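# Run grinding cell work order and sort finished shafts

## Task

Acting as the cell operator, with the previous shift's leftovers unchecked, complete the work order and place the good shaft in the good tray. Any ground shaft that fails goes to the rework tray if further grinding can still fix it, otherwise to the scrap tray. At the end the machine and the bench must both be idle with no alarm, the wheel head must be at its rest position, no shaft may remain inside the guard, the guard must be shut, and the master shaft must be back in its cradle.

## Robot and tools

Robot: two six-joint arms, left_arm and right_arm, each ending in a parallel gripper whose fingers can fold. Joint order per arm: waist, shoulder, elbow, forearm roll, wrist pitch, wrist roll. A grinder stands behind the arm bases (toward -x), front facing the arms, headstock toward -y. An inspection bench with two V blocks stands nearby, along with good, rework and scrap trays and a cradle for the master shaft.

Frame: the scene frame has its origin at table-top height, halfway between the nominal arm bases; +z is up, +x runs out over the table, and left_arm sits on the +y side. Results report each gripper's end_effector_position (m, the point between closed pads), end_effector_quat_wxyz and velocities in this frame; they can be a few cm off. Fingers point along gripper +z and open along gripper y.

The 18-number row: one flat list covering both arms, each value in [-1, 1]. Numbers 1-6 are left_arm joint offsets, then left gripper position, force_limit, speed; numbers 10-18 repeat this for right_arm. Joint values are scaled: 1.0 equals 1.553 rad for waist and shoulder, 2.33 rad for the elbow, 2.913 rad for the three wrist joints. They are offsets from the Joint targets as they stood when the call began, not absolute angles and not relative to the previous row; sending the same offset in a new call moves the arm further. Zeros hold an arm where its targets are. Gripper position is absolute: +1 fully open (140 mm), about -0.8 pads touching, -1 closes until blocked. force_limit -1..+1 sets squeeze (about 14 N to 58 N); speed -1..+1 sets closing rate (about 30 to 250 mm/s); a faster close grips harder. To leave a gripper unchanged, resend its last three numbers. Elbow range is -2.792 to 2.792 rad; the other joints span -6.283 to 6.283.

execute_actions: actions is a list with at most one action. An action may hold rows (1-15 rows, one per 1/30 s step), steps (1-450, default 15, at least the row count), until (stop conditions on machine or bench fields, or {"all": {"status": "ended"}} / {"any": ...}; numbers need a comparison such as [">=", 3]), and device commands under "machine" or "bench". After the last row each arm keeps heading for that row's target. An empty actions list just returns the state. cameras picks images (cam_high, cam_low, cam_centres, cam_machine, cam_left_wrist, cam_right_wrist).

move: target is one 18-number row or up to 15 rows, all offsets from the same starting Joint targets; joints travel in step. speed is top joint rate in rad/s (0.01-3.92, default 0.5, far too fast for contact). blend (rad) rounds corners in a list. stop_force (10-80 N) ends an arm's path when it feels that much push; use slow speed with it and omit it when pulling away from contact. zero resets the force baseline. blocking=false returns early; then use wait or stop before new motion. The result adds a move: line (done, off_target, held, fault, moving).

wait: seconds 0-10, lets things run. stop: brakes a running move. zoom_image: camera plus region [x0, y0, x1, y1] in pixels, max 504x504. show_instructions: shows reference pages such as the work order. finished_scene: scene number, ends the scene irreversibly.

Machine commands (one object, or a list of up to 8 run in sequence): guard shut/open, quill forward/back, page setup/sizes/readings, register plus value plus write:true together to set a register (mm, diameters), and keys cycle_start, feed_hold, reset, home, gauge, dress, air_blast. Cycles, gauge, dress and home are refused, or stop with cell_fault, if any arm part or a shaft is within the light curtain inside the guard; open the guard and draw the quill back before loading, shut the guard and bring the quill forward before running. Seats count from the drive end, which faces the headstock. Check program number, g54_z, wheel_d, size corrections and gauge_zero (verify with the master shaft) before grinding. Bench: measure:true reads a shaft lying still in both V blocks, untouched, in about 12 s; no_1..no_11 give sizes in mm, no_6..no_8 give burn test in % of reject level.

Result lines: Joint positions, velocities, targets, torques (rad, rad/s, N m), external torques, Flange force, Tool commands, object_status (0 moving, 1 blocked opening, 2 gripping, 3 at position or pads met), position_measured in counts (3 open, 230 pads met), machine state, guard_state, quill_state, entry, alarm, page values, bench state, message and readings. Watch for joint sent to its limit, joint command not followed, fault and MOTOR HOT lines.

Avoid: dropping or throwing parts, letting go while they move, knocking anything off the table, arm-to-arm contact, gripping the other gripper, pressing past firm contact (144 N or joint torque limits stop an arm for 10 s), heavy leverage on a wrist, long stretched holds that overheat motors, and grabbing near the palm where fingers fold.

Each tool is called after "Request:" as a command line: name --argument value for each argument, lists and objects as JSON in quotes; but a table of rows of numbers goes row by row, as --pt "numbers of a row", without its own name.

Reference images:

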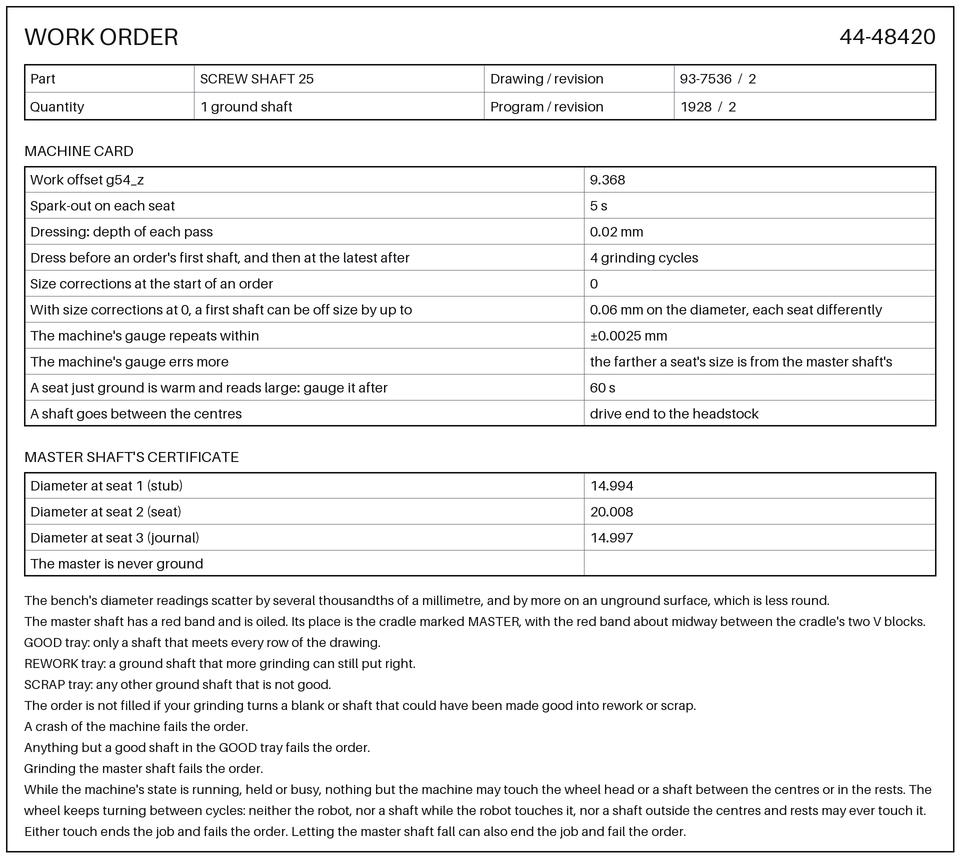

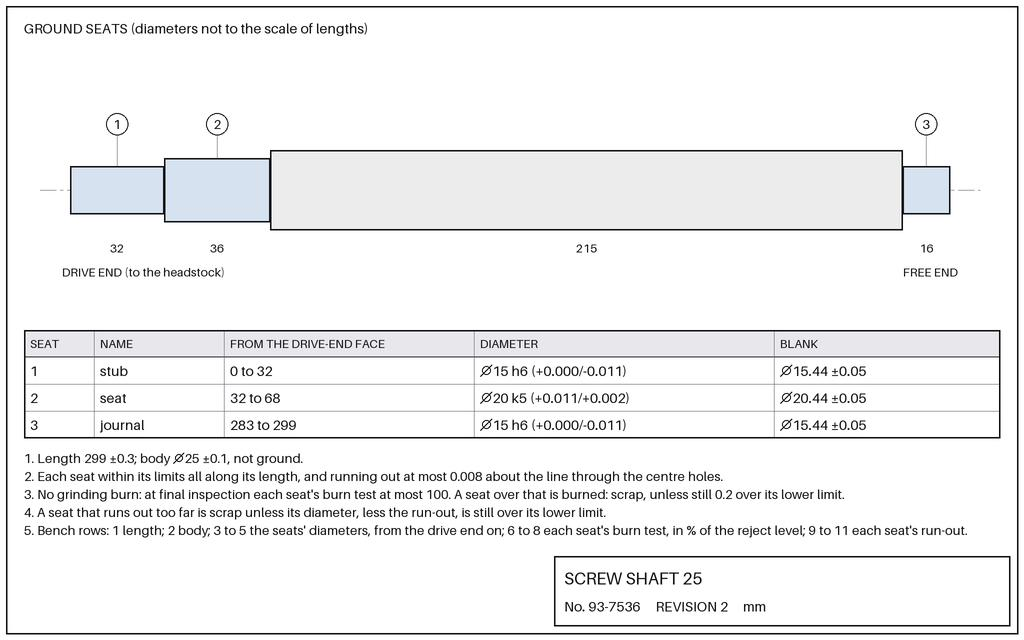

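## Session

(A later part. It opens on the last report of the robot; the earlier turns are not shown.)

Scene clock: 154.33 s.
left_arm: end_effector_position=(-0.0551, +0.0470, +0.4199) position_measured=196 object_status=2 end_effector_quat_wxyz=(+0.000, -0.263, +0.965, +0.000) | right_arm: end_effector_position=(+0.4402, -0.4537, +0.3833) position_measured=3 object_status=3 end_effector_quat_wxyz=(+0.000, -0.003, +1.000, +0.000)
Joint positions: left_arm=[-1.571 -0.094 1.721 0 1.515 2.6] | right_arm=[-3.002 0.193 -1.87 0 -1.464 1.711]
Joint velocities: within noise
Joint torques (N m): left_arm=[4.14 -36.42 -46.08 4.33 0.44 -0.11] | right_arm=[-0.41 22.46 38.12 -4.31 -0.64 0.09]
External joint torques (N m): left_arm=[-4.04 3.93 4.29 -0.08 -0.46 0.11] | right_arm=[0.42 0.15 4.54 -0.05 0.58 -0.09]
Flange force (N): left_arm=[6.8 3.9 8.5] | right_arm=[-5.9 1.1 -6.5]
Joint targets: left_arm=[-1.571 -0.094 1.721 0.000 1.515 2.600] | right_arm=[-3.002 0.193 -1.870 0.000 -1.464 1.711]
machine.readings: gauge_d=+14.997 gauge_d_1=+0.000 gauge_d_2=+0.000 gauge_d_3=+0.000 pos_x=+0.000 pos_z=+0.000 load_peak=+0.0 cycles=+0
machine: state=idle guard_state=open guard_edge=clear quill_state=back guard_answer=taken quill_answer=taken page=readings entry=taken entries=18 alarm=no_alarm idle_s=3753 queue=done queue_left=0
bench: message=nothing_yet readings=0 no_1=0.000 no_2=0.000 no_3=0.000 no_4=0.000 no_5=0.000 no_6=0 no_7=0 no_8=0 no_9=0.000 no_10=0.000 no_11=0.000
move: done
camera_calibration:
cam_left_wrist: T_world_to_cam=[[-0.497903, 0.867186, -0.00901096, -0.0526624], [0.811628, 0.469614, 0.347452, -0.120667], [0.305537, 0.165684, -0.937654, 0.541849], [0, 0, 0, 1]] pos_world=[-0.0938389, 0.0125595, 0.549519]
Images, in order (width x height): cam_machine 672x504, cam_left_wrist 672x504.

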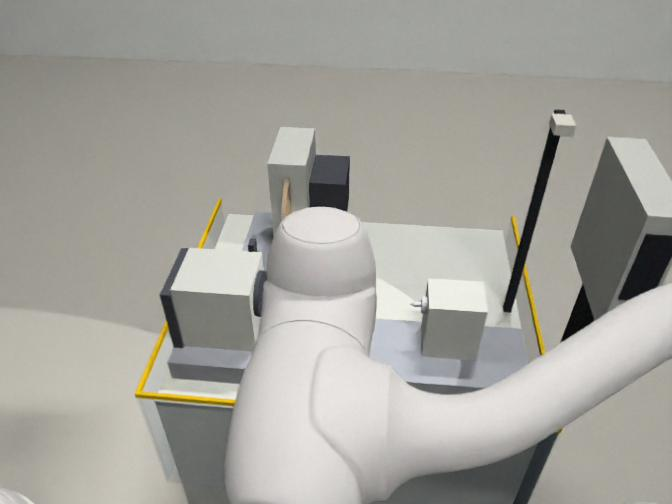

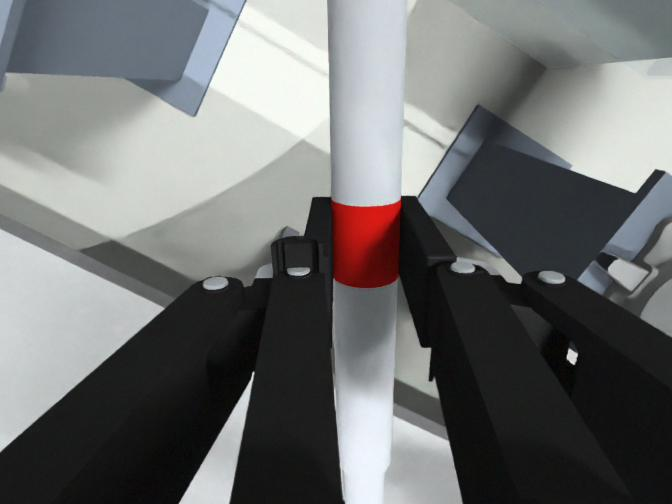

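Request:
execute_actions --actions '[{"machine":[{"guard":"shut"},{"air_blast":true},{"dress":true}],"steps":1}]' --cameras '[]'

Request:
move --target '[0.75982,0.21571,-0.10129,0,-0.03399,-0.46138,-1,1,-1,0,0,0,0,0,0,1,1,1]' --speed 0.6 --cameras '["cam_left_wrist","cam_high"]'

Scene clock: 161.63 s.
left_arm: end_effector_position=(-0.0551, +0.0471, +0.4200) position_measured=196 object_status=2 end_effector_quat_wxyz=(+0.000, -0.263, +0.965, +0.000) | right_arm: end_effector_position=(+0.4402, -0.4537, +0.3833) position_measured=3 object_status=3 end_effector_quat_wxyz=(+0.000, -0.003, +1.000, +0.000)
Joint positions: left_arm=[-1.571 -0.094 1.721 0 1.515 2.6] | right_arm=[-3.002 0.193 -1.87 0 -1.464 1.711]
Joint velocities: within noise
Joint torques (N m): left_arm=[3.07 -36.32 -46.2 4.35 0.38 -0.04] | right_arm=[-0.55 22.29 37.95 -4.36 -0.67 0.02]
External joint torques (N m): left_arm=[-3.04 3.91 4.46 -0.11 -0.41 0.04] | right_arm=[0.59 0.15 4.67 0 0.61 -0.02]
Flange force (N): left_arm=[5.1 3.2 8.7] | right_arm=[-6.0 1.7 -6.6]
Joint targets: left_arm=[-1.571 -0.094 1.721 0.000 1.515 2.600] | right_arm=[-3.002 0.193 -1.870 0.000 -1.464 1.711]
Tool commands: left_gripper/position=-1.0 left_gripper/force_limit=+1.0 left_gripper/speed=-1.0 right_gripper/position=+1.0 right_gripper/force_limit=+1.0 right_gripper/speed=+1.0
machine.readings: gauge_d=+14.997 gauge_d_1=+0.000 gauge_d_2=+0.000 gauge_d_3=+0.000 pos_x=+0.000 pos_z=+0.000 load_peak=+0.0 cycles=+0
machine: state=idle guard_state=between guard_edge=clear quill_state=back guard_answer=taken quill_answer=taken page=readings entry=taken entries=18 alarm=no_alarm idle_s=3760 queue=running queue_left=2
bench: message=nothing_yet readings=0 no_1=0.000 no_2=0.000 no_3=0.000 no_4=0.000 no_5=0.000 no_6=0 no_7=0 no_8=0 no_9=0.000 no_10=0.000 no_11=0.000
No camera images: "cameras" was empty.

Scene clock: 164.30 s.
left_arm: end_effector_position=(+0.5732, +0.3067, +0.3498) position_measured=196 object_status=2 end_effector_quat_wxyz=(+0.000, +0.999, -0.042, +0.000) | right_arm: end_effector_position=(+0.4402, -0.4537, +0.3833) position_measured=3 object_status=3 end_effector_quat_wxyz=(+0.000, -0.003, +1.000, +0.000)
Joint positions: left_arm=[-0.391 0.241 1.485 0 1.416 1.257] | right_arm=[-3.002 0.193 -1.87 0 -1.464 1.711]
Joint velocities: within noise
Joint torques (N m): left_arm=[3.05 -71.49 -45.52 4.28 0.48 -0.04] | right_arm=[-0.28 22.75 37.9 -4.31 -0.63 0.06]
External joint torques (N m): left_arm=[-2.9 5.44 4.38 -0.04 -0.51 0.04] | right_arm=[0.33 -0.39 4.69 -0.05 0.58 -0.06]
Flange force (N): left_arm=[-1.7 3.8 8.8] | right_arm=[-7.0 1.0 -6.6]
Joint targets: left_arm=[-0.390 0.241 1.485 0.000 1.416 1.257] | right_arm=[-3.002 0.193 -1.870 0.000 -1.464 1.711]
machine.readings: gauge_d=+14.997 gauge_d_1=+0.000 gauge_d_2=+0.000 gauge_d_3=+0.000 pos_x=+0.000 pos_z=+0.000 load_peak=+0.0 cycles=+0
machine: state=busy guard_state=shut guard_edge=clear quill_state=back guard_answer=taken quill_answer=taken page=readings entry=taken entries=19 alarm=no_alarm idle_s=3763 queue=running queue_left=1
bench: message=nothing_yet readings=0 no_1=0.000 no_2=0.000 no_3=0.000 no_4=0.000 no_5=0.000 no_6=0 no_7=0 no_8=0 no_9=0.000 no_10=0.000 no_11=0.000
move: done
camera_calibration:
cam_left_wrist: T_world_to_cam=[[-0.0960159, -0.995339, -0.00901946, 0.375233], [-0.933689, 0.086921, 0.347376, 0.389553], [-0.344973, 0.041775, -0.937683, 0.651985], [0, 0, 0, 1]] pos_world=[0.624667, 0.312387, 0.479418]
Images, in order (width x height): cam_high 672x504, cam_left_wrist 672x504.

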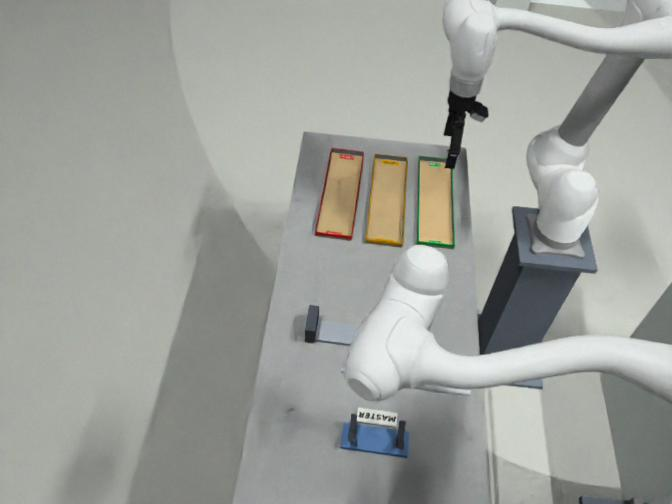

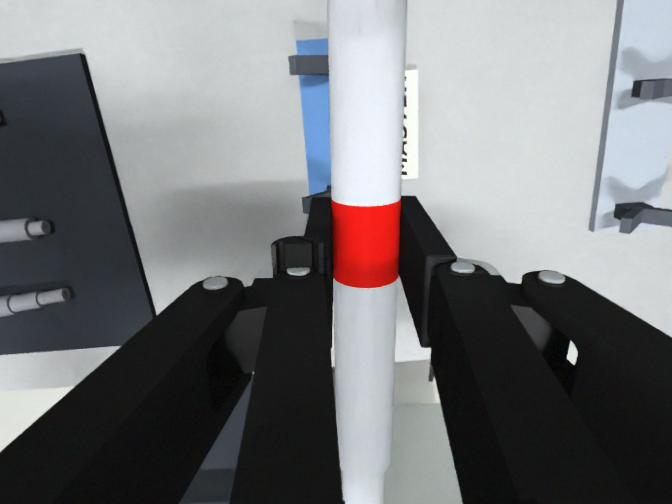

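Request:
zoom_image --camera "cam_high" --region '[320, 390, 440, 480]'

Request:
zoom_image --camera "cam_left_wrist" --region '[250, 0, 450, 240]'

Scaled by 4.200 from the camera's 672x504 image, which has a finer 960x720 frame.

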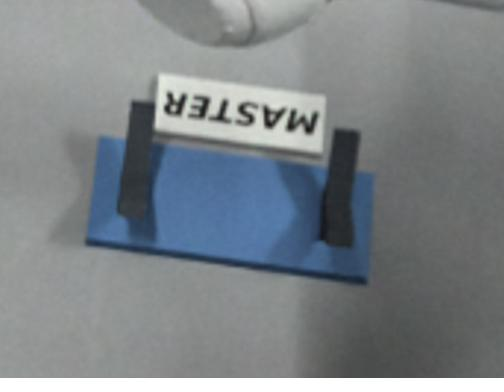

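Scaled by 2.100 from the camera's 672x504 image, which has a finer 960x720 frame.

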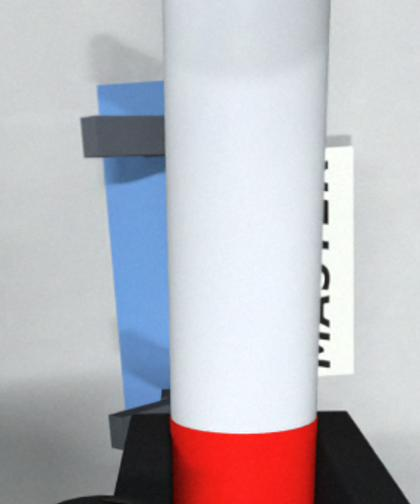

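Request:
move --target '[0.01284,0.08413,0.10411,0,-0.12827,-0.01013,-1,1,-1,0,0,0,0,0,0,1,1,1]' --speed 0.25 --cameras '["cam_left_wrist","cam_high","cam_low"]'

Request:
zoom_image --camera "cam_left_wrist" --region '[180, 0, 550, 480]'

Request:
zoom_image --camera "cam_low" --region '[150, 120, 320, 250]'

Scene clock: 225.50 s.
left_arm: end_effector_position=(+0.5851, +0.3171, +0.1300) position_measured=196 object_status=2 end_effector_quat_wxyz=(+0.000, +1.000, -0.018, +0.000) | right_arm: end_effector_position=(+0.4402, -0.4537, +0.3833) position_measured=3 object_status=3 end_effector_quat_wxyz=(+0.000, -0.003, +1.000, +0.000)
Joint positions: left_arm=[-0.371 0.371 1.728 0 1.042 1.227] | right_arm=[-3.002 0.193 -1.87 0 -1.464 1.711]
Joint velocities: within noise
Joint torques (N m): left_arm=[3.37 -79.12 -39.54 3.66 0.47 -0.1] | right_arm=[-0.27 22.23 37.98 -4.33 -0.7 0.04]
External joint torques (N m): left_arm=[-2.95 5.43 3.6 0.05 -0.51 0.1] | right_arm=[0.33 0.12 4.67 -0.03 0.64 -0.04]
Flange force (N): left_arm=[-1.5 3.8 8.4] | right_arm=[-6.1 1.1 -6.6]
Joint targets: left_arm=[-0.371 0.371 1.728 0.000 1.042 1.227] | right_arm=[-3.002 0.193 -1.870 0.000 -1.464 1.711]
machine.readings: gauge_d=+14.997 gauge_d_1=+0.000 gauge_d_2=+0.000 gauge_d_3=+0.000 pos_x=+0.000 pos_z=+0.000 load_peak=+0.0 cycles=+0
machine: state=idle guard_state=shut guard_edge=clear quill_state=back guard_answer=taken quill_answer=taken page=readings entry=taken entries=20 alarm=no_alarm idle_s=3823 queue=done queue_left=0
bench: message=nothing_yet readings=0 no_1=0.000 no_2=0.000 no_3=0.000 no_4=0.000 no_5=0.000 no_6=0 no_7=0 no_8=0 no_9=0.000 no_10=0.000 no_11=0.000
move: done
camera_calibration:
cam_left_wrist: T_world_to_cam=[[-0.0465008, -0.998878, -0.0089225, 0.356839], [-0.936953, 0.0405175, 0.347099, 0.492845], [-0.346349, 0.0245004, -0.937786, 0.455755], [0, 0, 0, 1]] pos_world=[0.636216, 0.325304, 0.259518]
Images, in order (width x height): cam_high 672x504, cam_low 672x504, cam_left_wrist 672x504.

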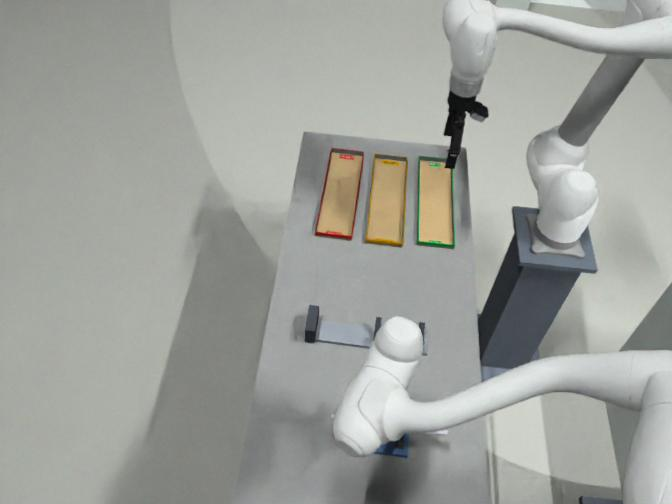

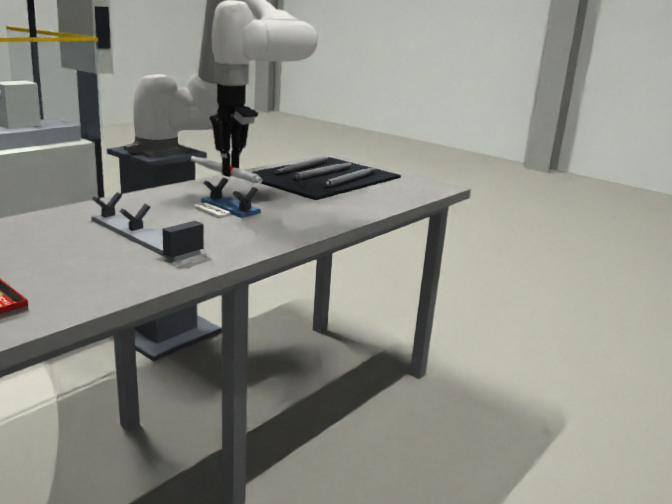

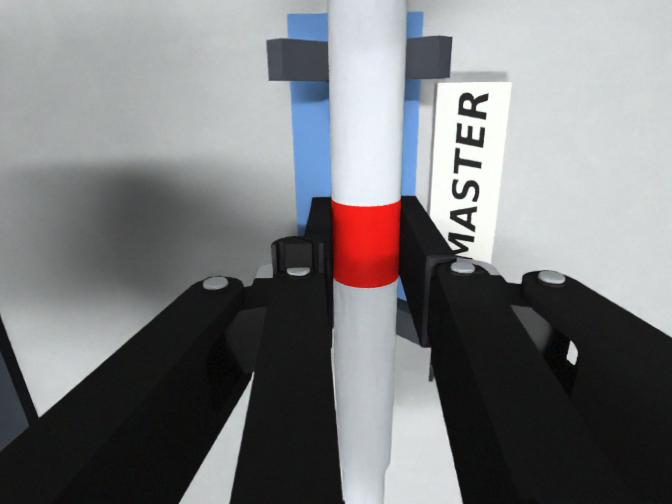

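Scaled by 1.050 from the camera's 672x504 image, which has a finer 960x720 frame.

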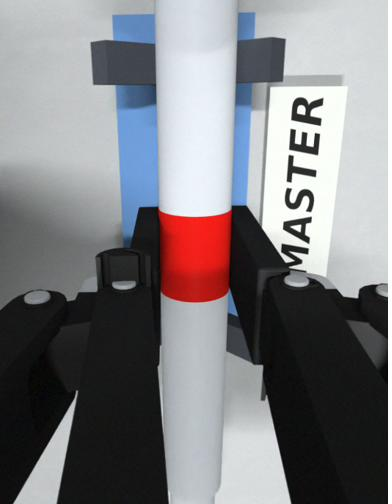

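Scaled by 2.965 from the camera's 672x504 image, which has a finer 960x720 frame.

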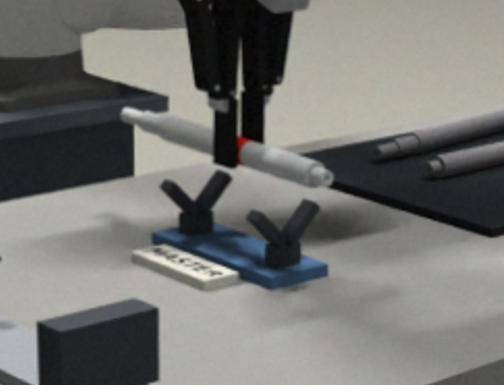

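Request:
move --target '[0,0.04088,0.02301,0,-0.0402,0,-1,1,-1,0,0,0,0,0,0,1,1,1]' --speed 0.03 --stop_force 12 --cameras '["cam_left_wrist","cam_low"]'

Scene clock: 238.40 s.
left_arm: end_effector_position=(+0.5857, +0.3170, +0.0771) position_measured=196 object_status=2 end_effector_quat_wxyz=(+0.000, +1.000, -0.018, +0.000) | right_arm: end_effector_position=(+0.4402, -0.4537, +0.3833) position_measured=3 object_status=3 end_effector_quat_wxyz=(+0.000, -0.003, +1.000, +0.000)
Joint positions: left_arm=[-0.37 0.419 1.768 0 0.954 1.227] | right_arm=[-3.002 0.193 -1.87 0 -1.464 1.711]
Joint velocities: within noise
Joint torques (N m): left_arm=[-9.15 -68 -32.46 -1.47 -1.93 -0.09] | right_arm=[-0.24 22.41 38.01 -4.26 -0.64 0.12]
External joint torques (N m): left_arm=[9.49 -8.29 -1.59 4.98 1.88 0.09] | right_arm=[0.24 0.28 4.67 -0.11 0.57 -0.12]
Flange force (N): left_arm=[-1.6 -14.6 -12.2] | right_arm=[-5.9 0.6 -6.7]
Joint targets: left_arm=[-0.370 0.419 1.768 0.000 0.954 1.227] | right_arm=[-3.002 0.193 -1.870 0.000 -1.464 1.711]
machine.readings: gauge_d=+14.997 gauge_d_1=+0.000 gauge_d_2=+0.000 gauge_d_3=+0.000 pos_x=+0.000 pos_z=+0.000 load_peak=+0.0 cycles=+0
machine: state=idle guard_state=shut guard_edge=clear quill_state=back guard_answer=taken quill_answer=taken page=readings entry=taken entries=20 alarm=no_alarm idle_s=3836 queue=done queue_left=0
bench: message=nothing_yet readings=0 no_1=0.000 no_2=0.000 no_3=0.000 no_4=0.000 no_5=0.000 no_6=0 no_7=0 no_8=0 no_9=0.000 no_10=0.000 no_11=0.000
move: contact (left_arm); left_arm: the wrist pitch is farthest, 0.029 rad from its target
camera_calibration:
cam_left_wrist: T_world_to_cam=[[-0.0464074, -0.998882, -0.00895762, 0.356245], [-0.936957, 0.0404178, 0.347099, 0.511774], [-0.346349, 0.0245009, -0.937786, 0.40645], [0, 0, 0, 1]] pos_world=[0.636816, 0.325204, 0.206718]
Images, in order (width x height): cam_low 672x504, cam_left_wrist 672x504.

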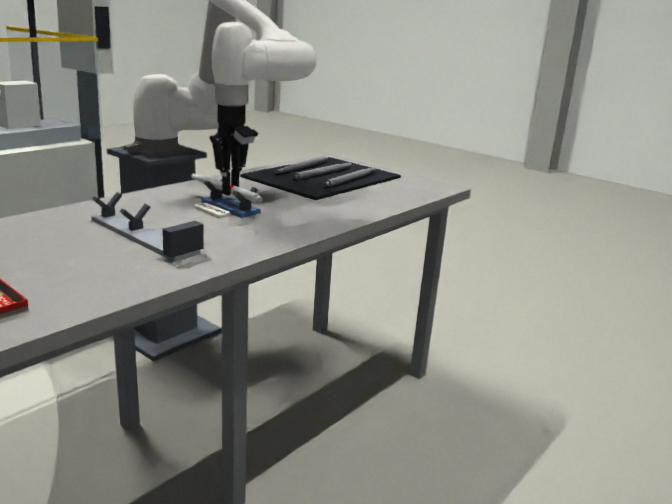

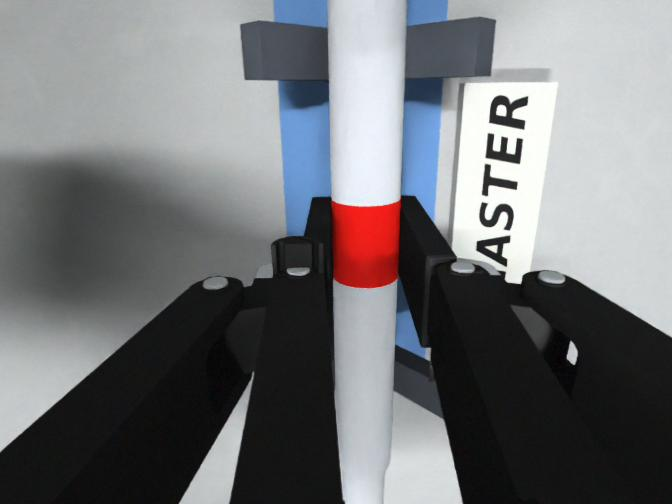

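Request:
execute_actions --actions '[{"machine":{"page":"setup"},"rows":[[0,0,0,0,0,0,0,1,-1,0,0,0,0,0,0,1,1,1]],"steps":60}]' --cameras '["cam_left_wrist"]'

Scene clock: 242.87 s.
left_arm: end_effector_position=(+0.5857, +0.3169, +0.0771) position_measured=129 object_status=3 end_effector_quat_wxyz=(+0.000, +1.000, -0.018, +0.000) | right_arm: end_effector_position=(+0.4402, -0.4537, +0.3833) position_measured=3 object_status=3 end_effector_quat_wxyz=(+0.000, -0.003, +1.000, +0.000)
Joint positions: left_arm=[-0.37 0.419 1.768 0 0.954 1.227] | right_arm=[-3.002 0.193 -1.87 0 -1.464 1.711]
Joint velocities: within noise
Joint torques (N m): left_arm=[3 -74.76 -32.88 3.56 0.26 -0.05] | right_arm=[-0.56 22.61 38.05 -4.33 -0.67 0.06]
External joint torques (N m): left_arm=[-2.66 -1.24 -1.05 -0.06 -0.31 0.05] | right_arm=[0.59 -0.08 4.62 -0.03 0.61 -0.06]
Flange force (N): left_arm=[-0.9 3.6 -1.4] | right_arm=[-6.3 1.6 -6.5]
Joint targets: left_arm=[-0.370 0.419 1.768 0.000 0.954 1.227] | right_arm=[-3.002 0.193 -1.870 0.000 -1.464 1.711]
machine.setup: program=+1928 g54_z=+9.368 wheel_d=+274.236 sparkout_s=+5.0 dress_depth=+0.020 gauge_at=+3 gauge_zero=-0.084 program_revision=+2 since_dress=+0 stored1_number=+9000 stored1_revision=+1 stored2_number=+1928 stored2_revision=+2 stored3_number=+2322 stored3_revision=+6 stored4_number=+8628 stored4_revision=+4
machine: state=idle guard_state=shut guard_edge=clear quill_state=back guard_answer=taken quill_answer=taken page=setup entry=taken entries=20 alarm=no_alarm idle_s=3840 queue=done queue_left=0
bench: message=nothing_yet readings=0 no_1=0.000 no_2=0.000 no_3=0.000 no_4=0.000 no_5=0.000 no_6=0 no_7=0 no_8=0 no_9=0.000 no_10=0.000 no_11=0.000
camera_calibration:
cam_left_wrist: T_world_to_cam=[[-0.0464064, -0.998883, -0.00895303, 0.356244], [-0.936925, 0.0404161, 0.347186, 0.511735], [-0.346436, 0.0245, -0.937753, 0.406499], [0, 0, 0, 1]] pos_world=[0.636815, 0.325204, 0.206718]
Images, in order (width x height): cam_left_wrist 672x504.

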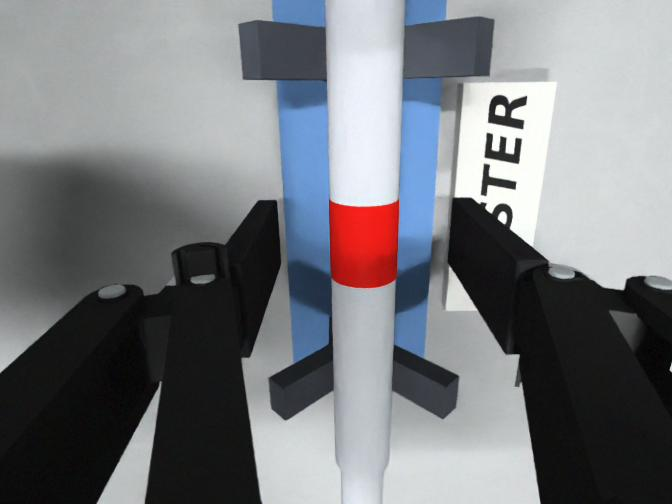

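Request:
move --pt "0 -0.09672 -0.09782 0 0.13 0 0 1 -1 0 0 0 0 0 0 1 1 1" --pt "0.49055 -0.23682 -0.08104 0 0.19128 -0.28987 0 1 -1 0 0 0 0 0 0 1 1 1" --speed '[0.25,0.6]' --blend '[0.03,0]' --cameras '["cam_left_wrist","cam_high"]'

Request:
zoom_image --camera "cam_left_wrist" --region '[168, 0, 672, 504]'

Scene clock: 258.33 s.
left_arm: end_effector_position=(+0.4489, +0.7994, +0.4197) position_measured=129 object_status=3 end_effector_quat_wxyz=(+0.000, +0.707, +0.707, +0.000) | right_arm: end_effector_position=(+0.4402, -0.4537, +0.3833) position_measured=3 object_status=3 end_effector_quat_wxyz=(+0.000, -0.003, +1.000, +0.000)
Joint positions: left_arm=[0.392 0.051 1.58 0 1.511 0.383] | right_arm=[-3.002 0.193 -1.87 0 -1.464 1.711]
Joint velocities: within noise
Joint torques (N m): left_arm=[3.18 -46.37 -40.83 4.33 0.35 -0.07] | right_arm=[-0.42 22.35 38.15 -4.31 -0.61 0.14]
External joint torques (N m): left_arm=[-2.82 -0.85 -0.89 0.02 -0.37 0.07] | right_arm=[0.51 -0.21 4.49 -0.06 0.56 -0.14]
Flange force (N): left_arm=[-4.3 1.8 -0.9] | right_arm=[-6.4 1.3 -6.4]
Joint targets: left_arm=[0.392 0.051 1.579 0.000 1.511 0.383] | right_arm=[-3.002 0.193 -1.870 0.000 -1.464 1.711]
machine.setup: program=+1928 g54_z=+9.368 wheel_d=+274.236 sparkout_s=+5.0 dress_depth=+0.020 gauge_at=+3 gauge_zero=-0.084 program_revision=+2 since_dress=+0 stored1_number=+9000 stored1_revision=+1 stored2_number=+1928 stored2_revision=+2 stored3_number=+2322 stored3_revision=+6 stored4_number=+8628 stored4_revision=+4
machine: state=idle guard_state=shut guard_edge=clear quill_state=back guard_answer=taken quill_answer=taken page=setup entry=taken entries=20 alarm=no_alarm idle_s=3856 queue=done queue_left=0
bench: message=nothing_yet readings=0 no_1=0.000 no_2=0.000 no_3=0.000 no_4=0.000 no_5=0.000 no_6=0 no_7=0 no_8=0 no_9=0.000 no_10=0.000 no_11=0.000
move: done
camera_calibration:
cam_left_wrist: T_world_to_cam=[[0.999897, -0.0109397, -0.00923746, -0.424436], [-0.00704772, -0.937635, 0.347549, 0.60937], [-0.0124635, -0.347449, -0.937616, 0.81582], [0, 0, 0, 1]] pos_world=[0.438856, 0.85018, 0.549219]
Images, in order (width x height): cam_high 672x504, cam_left_wrist 672x504.

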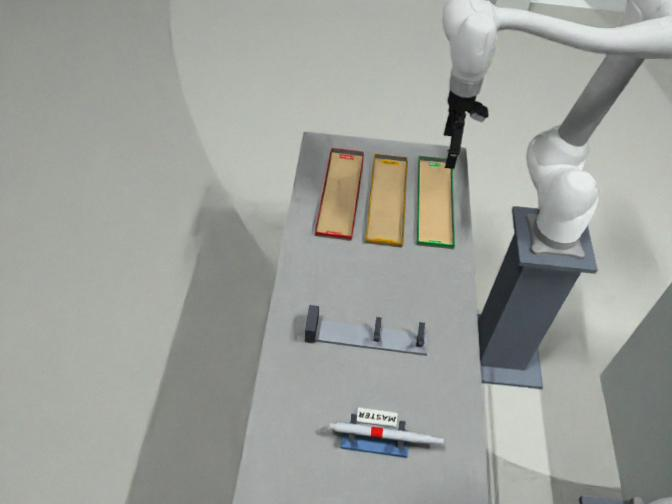

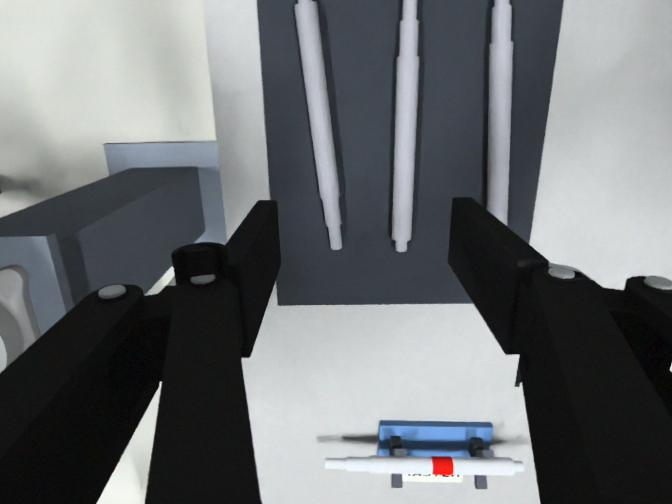

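Scaled by 1.000.

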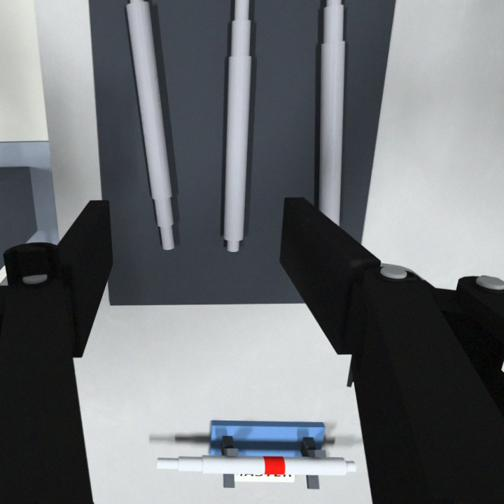

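Request:
move --target '[0.02142,0.09292,0.19555,0,-0.20575,-0.02459,0,1,-1,0,0,0,0,0,0,1,1,1]' --speed 0.35 --cameras '["cam_left_wrist"]'

Scene clock: 270.73 s.
left_arm: end_effector_position=(+0.4147, +0.8058, +0.0996) position_measured=129 object_status=3 end_effector_quat_wxyz=(+0.000, +0.669, +0.743, +0.000) | right_arm: end_effector_position=(+0.4402, -0.4537, +0.3833) position_measured=3 object_status=3 end_effector_quat_wxyz=(+0.000, -0.003, +1.000, +0.000)
Joint positions: left_arm=[0.425 0.196 2.035 0 0.912 0.311] | right_arm=[-3.002 0.193 -1.87 0 -1.464 1.711]
Joint velocities: within noise
Joint torques (N m): left_arm=[2.97 -52.23 -32.15 3.42 0.24 -0.04] | right_arm=[-0.49 22.57 38.2 -4.33 -0.66 0.06]
External joint torques (N m): left_arm=[-2.63 -0.82 -0.83 0.01 -0.26 0.04] | right_arm=[0.58 -0.43 4.34 -0.03 0.6 -0.06]
Flange force (N): left_arm=[-4.3 1.6 -1.1] | right_arm=[-6.5 1.6 -6.0]
Joint targets: left_arm=[0.425 0.196 2.035 0.000 0.912 0.311] | right_arm=[-3.002 0.193 -1.870 0.000 -1.464 1.711]
machine.setup: program=+1928 g54_z=+9.368 wheel_d=+274.236 sparkout_s=+5.0 dress_depth=+0.020 gauge_at=+3 gauge_zero=-0.084 program_revision=+2 since_dress=+0 stored1_number=+9000 stored1_revision=+1 stored2_number=+1928 stored2_revision=+2 stored3_number=+2322 stored3_revision=+6 stored4_number=+8628 stored4_revision=+4
machine: state=idle guard_state=shut guard_edge=clear quill_state=back guard_answer=taken quill_answer=taken page=setup entry=taken entries=20 alarm=no_alarm idle_s=3868 queue=done queue_left=0
bench: message=nothing_yet readings=0 no_1=0.000 no_2=0.000 no_3=0.000 no_4=0.000 no_5=0.000 no_6=0 no_7=0 no_8=0 no_9=0.000 no_10=0.000 no_11=0.000
move: done
camera_calibration:
cam_left_wrist: T_world_to_cam=[[0.995535, 0.0938892, -0.0097294, -0.475729], [0.0914053, -0.933176, 0.347602, 0.681982], [0.0235569, -0.34694, -0.937592, 0.502145], [0, 0, 0, 1]] pos_world=[0.399439, 0.85529, 0.22912]
Images, in order (width x height): cam_left_wrist 672x504.

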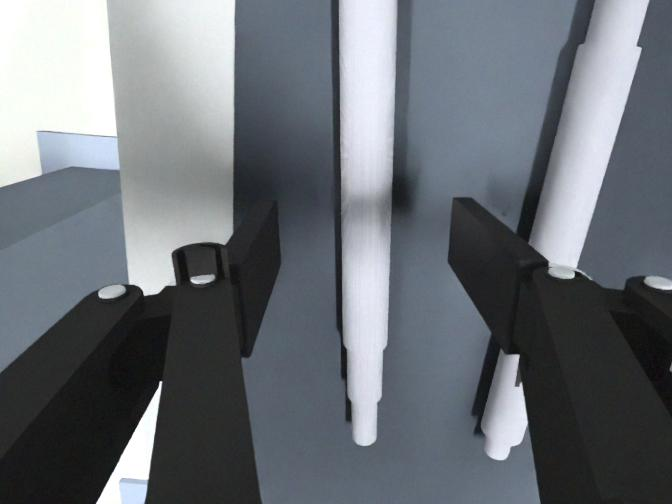

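Request:
move --target '[0,0.04807,0.0204,0,-0.04195,0,0,1,-1,0,0,0,0,0,0,1,1,1]' --speed 0.05 --stop_force 12 --cameras '[]'

Request:
execute_actions --actions '[{"rows":[[0,0,0,0,0,0,-1,1,-1,0,0,0,0,0,0,1,1,1]],"steps":90}]' --cameras '["cam_left_wrist"]'

Scene clock: 276.97 s.
left_arm: end_effector_position=(+0.4148, +0.8058, +0.0389) position_measured=129 object_status=3 end_effector_quat_wxyz=(+0.000, +0.669, +0.743, +0.000) | right_arm: end_effector_position=(+0.4402, -0.4537, +0.3833) position_measured=3 object_status=3 end_effector_quat_wxyz=(+0.000, -0.003, +1.000, +0.000)
Joint positions: left_arm=[0.425 0.269 2.082 0 0.792 0.311] | right_arm=[-3.002 0.193 -1.87 0 -1.464 1.711]
Joint velocities: within noise
Joint torques (N m): left_arm=[3.36 -46.92 -22.55 3.25 0.03 -0.07] | right_arm=[-0.15 22.42 38.12 -4.34 -0.6 0.02]
External joint torques (N m): left_arm=[-3.26 -10.12 -6.96 -0.17 -0.03 0.07] | right_arm=[0.21 -0.05 4.51 -0.02 0.54 -0.02]
Flange force (N): left_arm=[-5.6 1.4 -17.8] | right_arm=[-6.2 0.8 -6.5]
Joint targets: left_arm=[0.425 0.269 2.082 0.000 0.792 0.311] | right_arm=[-3.002 0.193 -1.870 0.000 -1.464 1.711]
machine.setup: program=+1928 g54_z=+9.368 wheel_d=+274.236 sparkout_s=+5.0 dress_depth=+0.020 gauge_at=+3 gauge_zero=-0.084 program_revision=+2 since_dress=+0 stored1_number=+9000 stored1_revision=+1 stored2_number=+1928 stored2_revision=+2 stored3_number=+2322 stored3_revision=+6 stored4_number=+8628 stored4_revision=+4
machine: state=idle guard_state=shut guard_edge=clear quill_state=back guard_answer=taken quill_answer=taken page=setup entry=taken entries=20 alarm=no_alarm idle_s=3874 queue=done queue_left=0
bench: message=nothing_yet readings=0 no_1=0.000 no_2=0.000 no_3=0.000 no_4=0.000 no_5=0.000 no_6=0 no_7=0 no_8=0 no_9=0.000 no_10=0.000 no_11=0.000
move: contact (left_arm)
No camera images: "cameras" was empty.

Scene clock: 280.17 s.
left_arm: end_effector_position=(+0.4148, +0.8058, +0.0390) position_measured=197 object_status=2 end_effector_quat_wxyz=(+0.000, +0.669, +0.743, +0.000) | right_arm: end_effector_position=(+0.4402, -0.4537, +0.3833) position_measured=3 object_status=3 end_effector_quat_wxyz=(+0.000, -0.003, +1.000, +0.000)
Joint positions: left_arm=[0.425 0.269 2.082 0 0.792 0.311] | right_arm=[-3.002 0.193 -1.87 0 -1.464 1.711]
Joint velocities: within noise
Joint torques (N m): left_arm=[3.07 -54.83 -27.6 3 0.59 -0.12] | right_arm=[-0.85 22.36 38.11 -4.31 -0.65 0.08]
External joint torques (N m): left_arm=[-2.71 -2.37 -2.07 0.09 -0.6 0.12] | right_arm=[0.89 0.1 4.55 -0.06 0.6 -0.08]
Flange force (N): left_arm=[-4.3 1.8 -3.3] | right_arm=[-5.8 2.2 -6.5]
Joint targets: left_arm=[0.425 0.269 2.082 0.000 0.792 0.311] | right_arm=[-3.002 0.193 -1.870 0.000 -1.464 1.711]
machine.setup: program=+1928 g54_z=+9.368 wheel_d=+274.236 sparkout_s=+5.0 dress_depth=+0.020 gauge_at=+3 gauge_zero=-0.084 program_revision=+2 since_dress=+0 stored1_number=+9000 stored1_revision=+1 stored2_number=+1928 stored2_revision=+2 stored3_number=+2322 stored3_revision=+6 stored4_number=+8628 stored4_revision=+4
machine: state=idle guard_state=shut guard_edge=clear quill_state=back guard_answer=taken quill_answer=taken page=setup entry=taken entries=20 alarm=no_alarm idle_s=3877 queue=done queue_left=0
bench: message=nothing_yet readings=0 no_1=0.000 no_2=0.000 no_3=0.000 no_4=0.000 no_5=0.000 no_6=0 no_7=0 no_8=0 no_9=0.000 no_10=0.000 no_11=0.000
camera_calibration:
cam_left_wrist: T_world_to_cam=[[0.995535, 0.09389, -0.00972968, -0.476428], [0.091406, -0.933176, 0.347602, 0.703131], [0.0235569, -0.34694, -0.937592, 0.445359], [0, 0, 0, 1]] pos_world=[0.399539, 0.85539, 0.16852]
Images, in order (width x height): cam_left_wrist 672x504.

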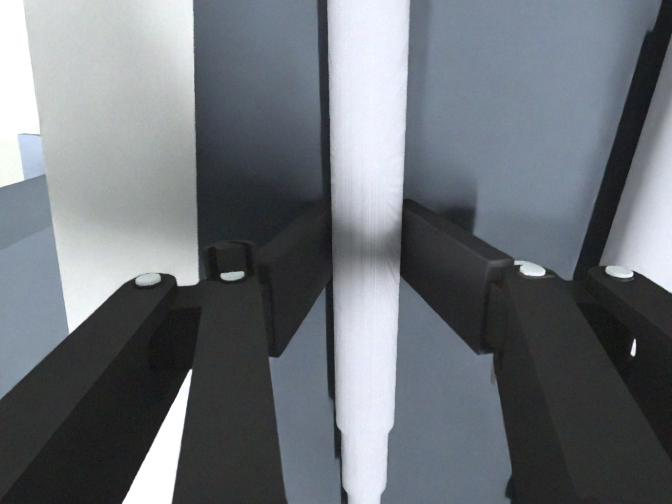

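Request:
execute_actions --actions '[{"rows":[[0,0,0,0,0,0,0,1,-1,0,0,0,0,0,0,1,1,1]],"steps":60}]' --cameras '["cam_left_wrist"]'

Scene clock: 284.67 s.
left_arm: end_effector_position=(+0.4148, +0.8058, +0.0390) position_measured=129 object_status=3 end_effector_quat_wxyz=(+0.000, +0.669, +0.743, +0.000) | right_arm: end_effector_position=(+0.4402, -0.4537, +0.3833) position_measured=3 object_status=3 end_effector_quat_wxyz=(+0.000, -0.003, +1.000, +0.000)
Joint positions: left_arm=[0.425 0.269 2.082 0 0.792 0.311] | right_arm=[-3.002 0.193 -1.87 0 -1.464 1.711]
Joint velocities: within noise
Joint torques (N m): left_arm=[3.12 -52.93 -26.45 3.04 0.29 -0.06] | right_arm=[-0.32 22.62 38.13 -4.34 -0.62 0.07]
External joint torques (N m): left_arm=[-2.85 -4.18 -3.33 0.06 -0.32 0.06] | right_arm=[0.37 -0.25 4.49 -0.02 0.56 -0.07]
Flange force (N): left_arm=[-4.5 2.0 -7.1] | right_arm=[-6.5 1.1 -6.4]
Joint targets: left_arm=[0.425 0.269 2.082 0.000 0.792 0.311] | right_arm=[-3.002 0.193 -1.870 0.000 -1.464 1.711]
machine.setup: program=+1928 g54_z=+9.368 wheel_d=+274.236 sparkout_s=+5.0 dress_depth=+0.020 gauge_at=+3 gauge_zero=-0.084 program_revision=+2 since_dress=+0 stored1_number=+9000 stored1_revision=+1 stored2_number=+1928 stored2_revision=+2 stored3_number=+2322 stored3_revision=+6 stored4_number=+8628 stored4_revision=+4
machine: state=idle guard_state=shut guard_edge=clear quill_state=back guard_answer=taken quill_answer=taken page=setup entry=taken entries=20 alarm=no_alarm idle_s=3882 queue=done queue_left=0
bench: message=nothing_yet readings=0 no_1=0.000 no_2=0.000 no_3=0.000 no_4=0.000 no_5=0.000 no_6=0 no_7=0 no_8=0 no_9=0.000 no_10=0.000 no_11=0.000
camera_calibration:
cam_left_wrist: T_world_to_cam=[[0.995535, 0.09389, -0.00972968, -0.476428], [0.091406, -0.933176, 0.347602, 0.703131], [0.0235569, -0.34694, -0.937592, 0.445359], [0, 0, 0, 1]] pos_world=[0.399539, 0.85539, 0.16852]
Images, in order (width x height): cam_left_wrist 672x504.

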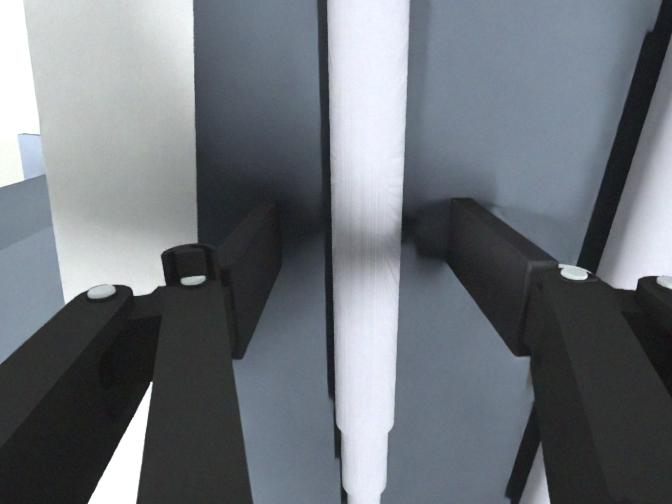

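Request:
move --target '[0,-0.0055,-0.00234,0,0.0048,0,0,1,-1,0,0,0,0,0,0,1,1,1]' --speed 0.05 --cameras '["cam_left_wrist"]'

Request:
execute_actions --actions '[{"rows":[[0,0,0,0,0,0,-1,1,-1,0,0,0,0,0,0,1,1,1]],"steps":90}]' --cameras '["cam_left_wrist"]'

Scene clock: 287.87 s.
left_arm: end_effector_position=(+0.4151, +0.8060, +0.0459) position_measured=129 object_status=3 end_effector_quat_wxyz=(+0.000, +0.669, +0.743, +0.000) | right_arm: end_effector_position=(+0.4402, -0.4537, +0.3833) position_measured=3 object_status=3 end_effector_quat_wxyz=(+0.000, -0.003, +1.000, +0.000)
Joint positions: left_arm=[0.425 0.26 2.076 0 0.806 0.311] | right_arm=[-3.002 0.193 -1.87 0 -1.464 1.711]
Joint velocities: within noise
Joint torques (N m): left_arm=[3.13 -55.61 -28.92 3.09 0.34 -0.11] | right_arm=[-0.35 22.35 38.3 -4.31 -0.64 0.08]
External joint torques (N m): left_arm=[-2.82 -0.88 -1.07 0.04 -0.35 0.11] | right_arm=[0.42 -0.04 4.36 -0.06 0.58 -0.07]
Flange force (N): left_arm=[-4.4 2.0 -1.2] | right_arm=[-5.9 1.1 -6.2]
Joint targets: left_arm=[0.425 0.260 2.076 0.000 0.806 0.311] | right_arm=[-3.002 0.193 -1.870 0.000 -1.464 1.711]
machine.setup: program=+1928 g54_z=+9.368 wheel_d=+274.236 sparkout_s=+5.0 dress_depth=+0.020 gauge_at=+3 gauge_zero=-0.084 program_revision=+2 since_dress=+0 stored1_number=+9000 stored1_revision=+1 stored2_number=+1928 stored2_revision=+2 stored3_number=+2322 stored3_revision=+6 stored4_number=+8628 stored4_revision=+4
machine: state=idle guard_state=shut guard_edge=clear quill_state=back guard_answer=taken quill_answer=taken page=setup entry=taken entries=20 alarm=no_alarm idle_s=3885 queue=done queue_left=0
bench: message=nothing_yet readings=0 no_1=0.000 no_2=0.000 no_3=0.000 no_4=0.000 no_5=0.000 no_6=0 no_7=0 no_8=0 no_9=0.000 no_10=0.000 no_11=0.000
move: done
camera_calibration:
cam_left_wrist: T_world_to_cam=[[0.995533, 0.0939249, -0.00963651, -0.476714], [0.0914063, -0.933173, 0.347611, 0.700759], [0.0236568, -0.346939, -0.937589, 0.451909], [0, 0, 0, 1]] pos_world=[0.39984, 0.85549, 0.175519]
Images, in order (width x height): cam_left_wrist 672x504.

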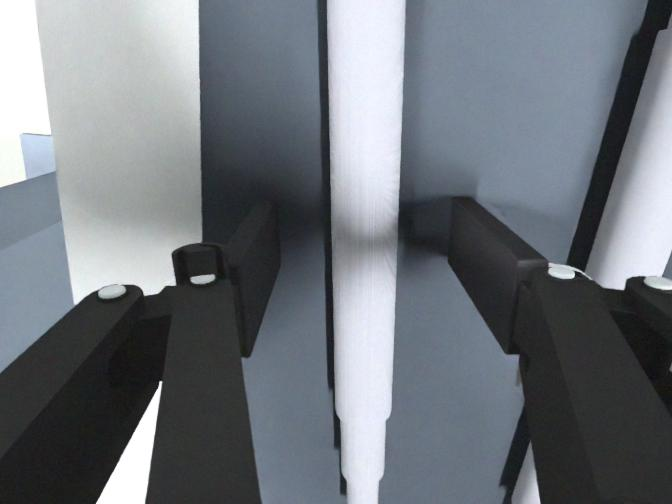

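Scene clock: 291.07 s.
left_arm: end_effector_position=(+0.4151, +0.8060, +0.0460) position_measured=197 object_status=2 end_effector_quat_wxyz=(+0.000, +0.669, +0.743, +0.000) | right_arm: end_effector_position=(+0.4402, -0.4537, +0.3833) position_measured=3 object_status=3 end_effector_quat_wxyz=(+0.000, -0.003, +1.000, +0.000)
Joint positions: left_arm=[0.425 0.26 2.076 0 0.806 0.311] | right_arm=[-3.002 0.193 -1.87 0 -1.464 1.711]
Joint velocities: within noise
Joint torques (N m): left_arm=[3.14 -50.83 -27.33 3.09 -0.63 -0.14] | right_arm=[-0.68 22.75 38.03 -4.29 -0.68 0.04]
External joint torques (N m): left_arm=[-3.07 -5.64 -2.71 0.04 0.62 0.14] | right_arm=[0.69 -0.12 4.6 -0.07 0.61 -0.04]
Flange force (N): left_arm=[-5.7 -0.4 -10.3] | right_arm=[-6.3 1.9 -6.5]
Joint targets: left_arm=[0.425 0.260 2.076 0.000 0.806 0.311] | right_arm=[-3.002 0.193 -1.870 0.000 -1.464 1.711]
machine.setup: program=+1928 g54_z=+9.368 wheel_d=+274.236 sparkout_s=+5.0 dress_depth=+0.020 gauge_at=+3 gauge_zero=-0.084 program_revision=+2 since_dress=+0 stored1_number=+9000 stored1_revision=+1 stored2_number=+1928 stored2_revision=+2 stored3_number=+2322 stored3_revision=+6 stored4_number=+8628 stored4_revision=+4
machine: state=idle guard_state=shut guard_edge=clear quill_state=back guard_answer=taken quill_answer=taken page=setup entry=taken entries=20 alarm=no_alarm idle_s=3888 queue=done queue_left=0
bench: message=nothing_yet readings=0 no_1=0.000 no_2=0.000 no_3=0.000 no_4=0.000 no_5=0.000 no_6=0 no_7=0 no_8=0 no_9=0.000 no_10=0.000 no_11=0.000
camera_calibration:
cam_left_wrist: T_world_to_cam=[[0.995533, 0.0939249, -0.00963651, -0.476714], [0.0914063, -0.933173, 0.347611, 0.700759], [0.0236568, -0.346939, -0.937589, 0.451909], [0, 0, 0, 1]] pos_world=[0.39984, 0.85549, 0.175519]
Images, in order (width x height): cam_left_wrist 672x504.

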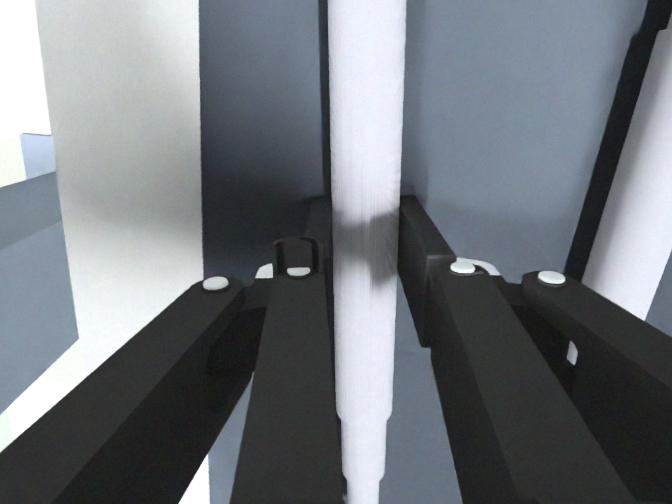

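Request:
move --pt "0 -0.14175 -0.11447 0 0.16699 0 -1 1 -1 0 0 0 0 0 0 1 1 1" --pt "-0.73363 0.18259 -0.40029 0 0.22269 0.18406 -1 1 -1 0 0 0 0 0 0 1 1 1" --speed '[0.25,0.6]' --blend '[0.05,0]' --cameras '["cam_left_wrist","cam_high"]'

Request:
zoom_image --camera "cam_left_wrist" --region '[200, 0, 500, 260]'

Scene clock: 308.00 s.
left_arm: end_effector_position=(+0.5943, -0.0067, +0.2999) position_measured=197 object_status=2 end_effector_quat_wxyz=(+0.000, +1.000, +0.000, +0.000) | right_arm: end_effector_position=(+0.4402, -0.4537, +0.3833) position_measured=3 object_status=3 end_effector_quat_wxyz=(+0.000, -0.003, +1.000, +0.000)
Joint positions: left_arm=[-0.715 0.544 1.143 0 1.455 0.847] | right_arm=[-3.002 0.193 -1.87 0 -1.464 1.711]
Joint velocities: within noise
Joint torques (N m): left_arm=[4.56 -102.66 -45.81 4.31 0.28 -0.12] | right_arm=[-0.46 22.59 38.11 -4.28 -0.69 0.03]
External joint torques (N m): left_arm=[-4.04 7.28 4.36 -0.02 -0.3 0.12] | right_arm=[0.47 0.09 4.57 -0.08 0.62 -0.03]
Flange force (N): left_arm=[-2.7 3.6 8.4] | right_arm=[-6.0 1.4 -6.5]
Joint targets: left_arm=[-0.715 0.544 1.143 0.000 1.455 0.847] | right_arm=[-3.002 0.193 -1.870 0.000 -1.464 1.711]
machine.setup: program=+1928 g54_z=+9.368 wheel_d=+274.236 sparkout_s=+5.0 dress_depth=+0.020 gauge_at=+3 gauge_zero=-0.084 program_revision=+2 since_dress=+0 stored1_number=+9000 stored1_revision=+1 stored2_number=+1928 stored2_revision=+2 stored3_number=+2322 stored3_revision=+6 stored4_number=+8628 stored4_revision=+4
machine: state=idle guard_state=shut guard_edge=clear quill_state=back guard_answer=taken quill_answer=taken page=setup entry=taken entries=20 alarm=no_alarm idle_s=3905 queue=done queue_left=0
bench: message=nothing_yet readings=0 no_1=0.000 no_2=0.000 no_3=0.000 no_4=0.000 no_5=0.000 no_6=0 no_7=0 no_8=0 no_9=0.000 no_10=0.000 no_11=0.000
move: done
camera_calibration:
cam_left_wrist: T_world_to_cam=[[-0.0106822, -0.999901, -0.0091207, 0.0141508], [-0.937638, 0.00684684, 0.347546, 0.455585], [-0.34745, 0.0122645, -0.937618, 0.626723], [0, 0, 0, 1]] pos_world=[0.645079, 0.00334366, 0.429419]
Images, in order (width x height): cam_high 672x504, cam_left_wrist 672x504.

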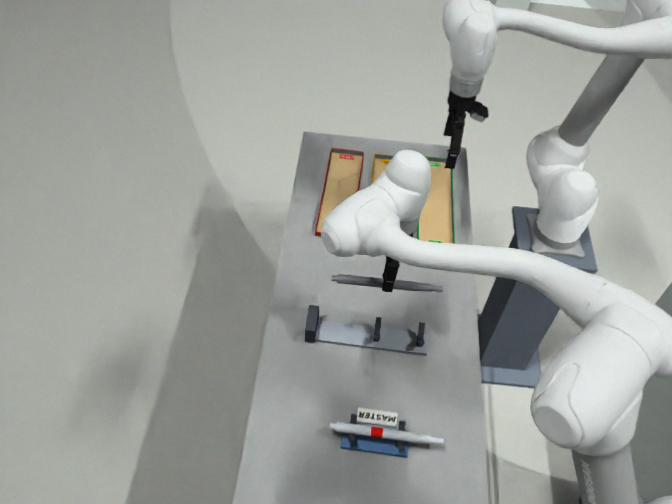

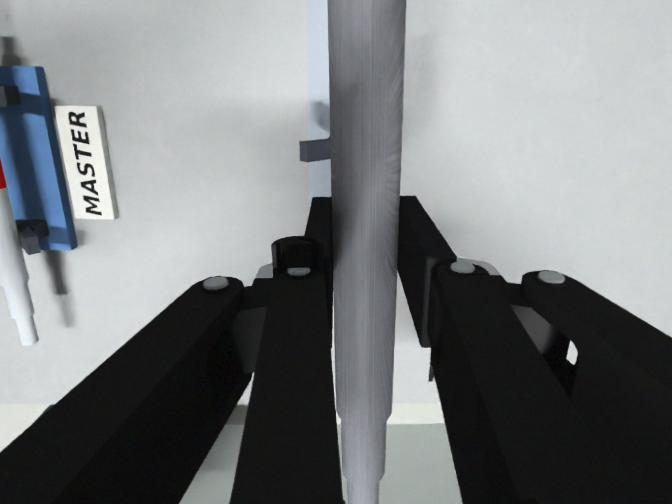

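Scaled by 1.680 from the camera's 672x504 image, which has a finer 960x720 frame.

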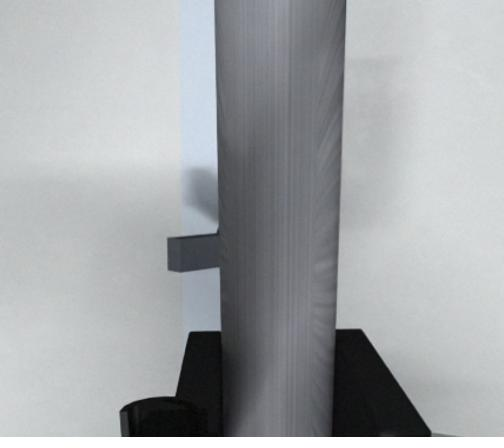

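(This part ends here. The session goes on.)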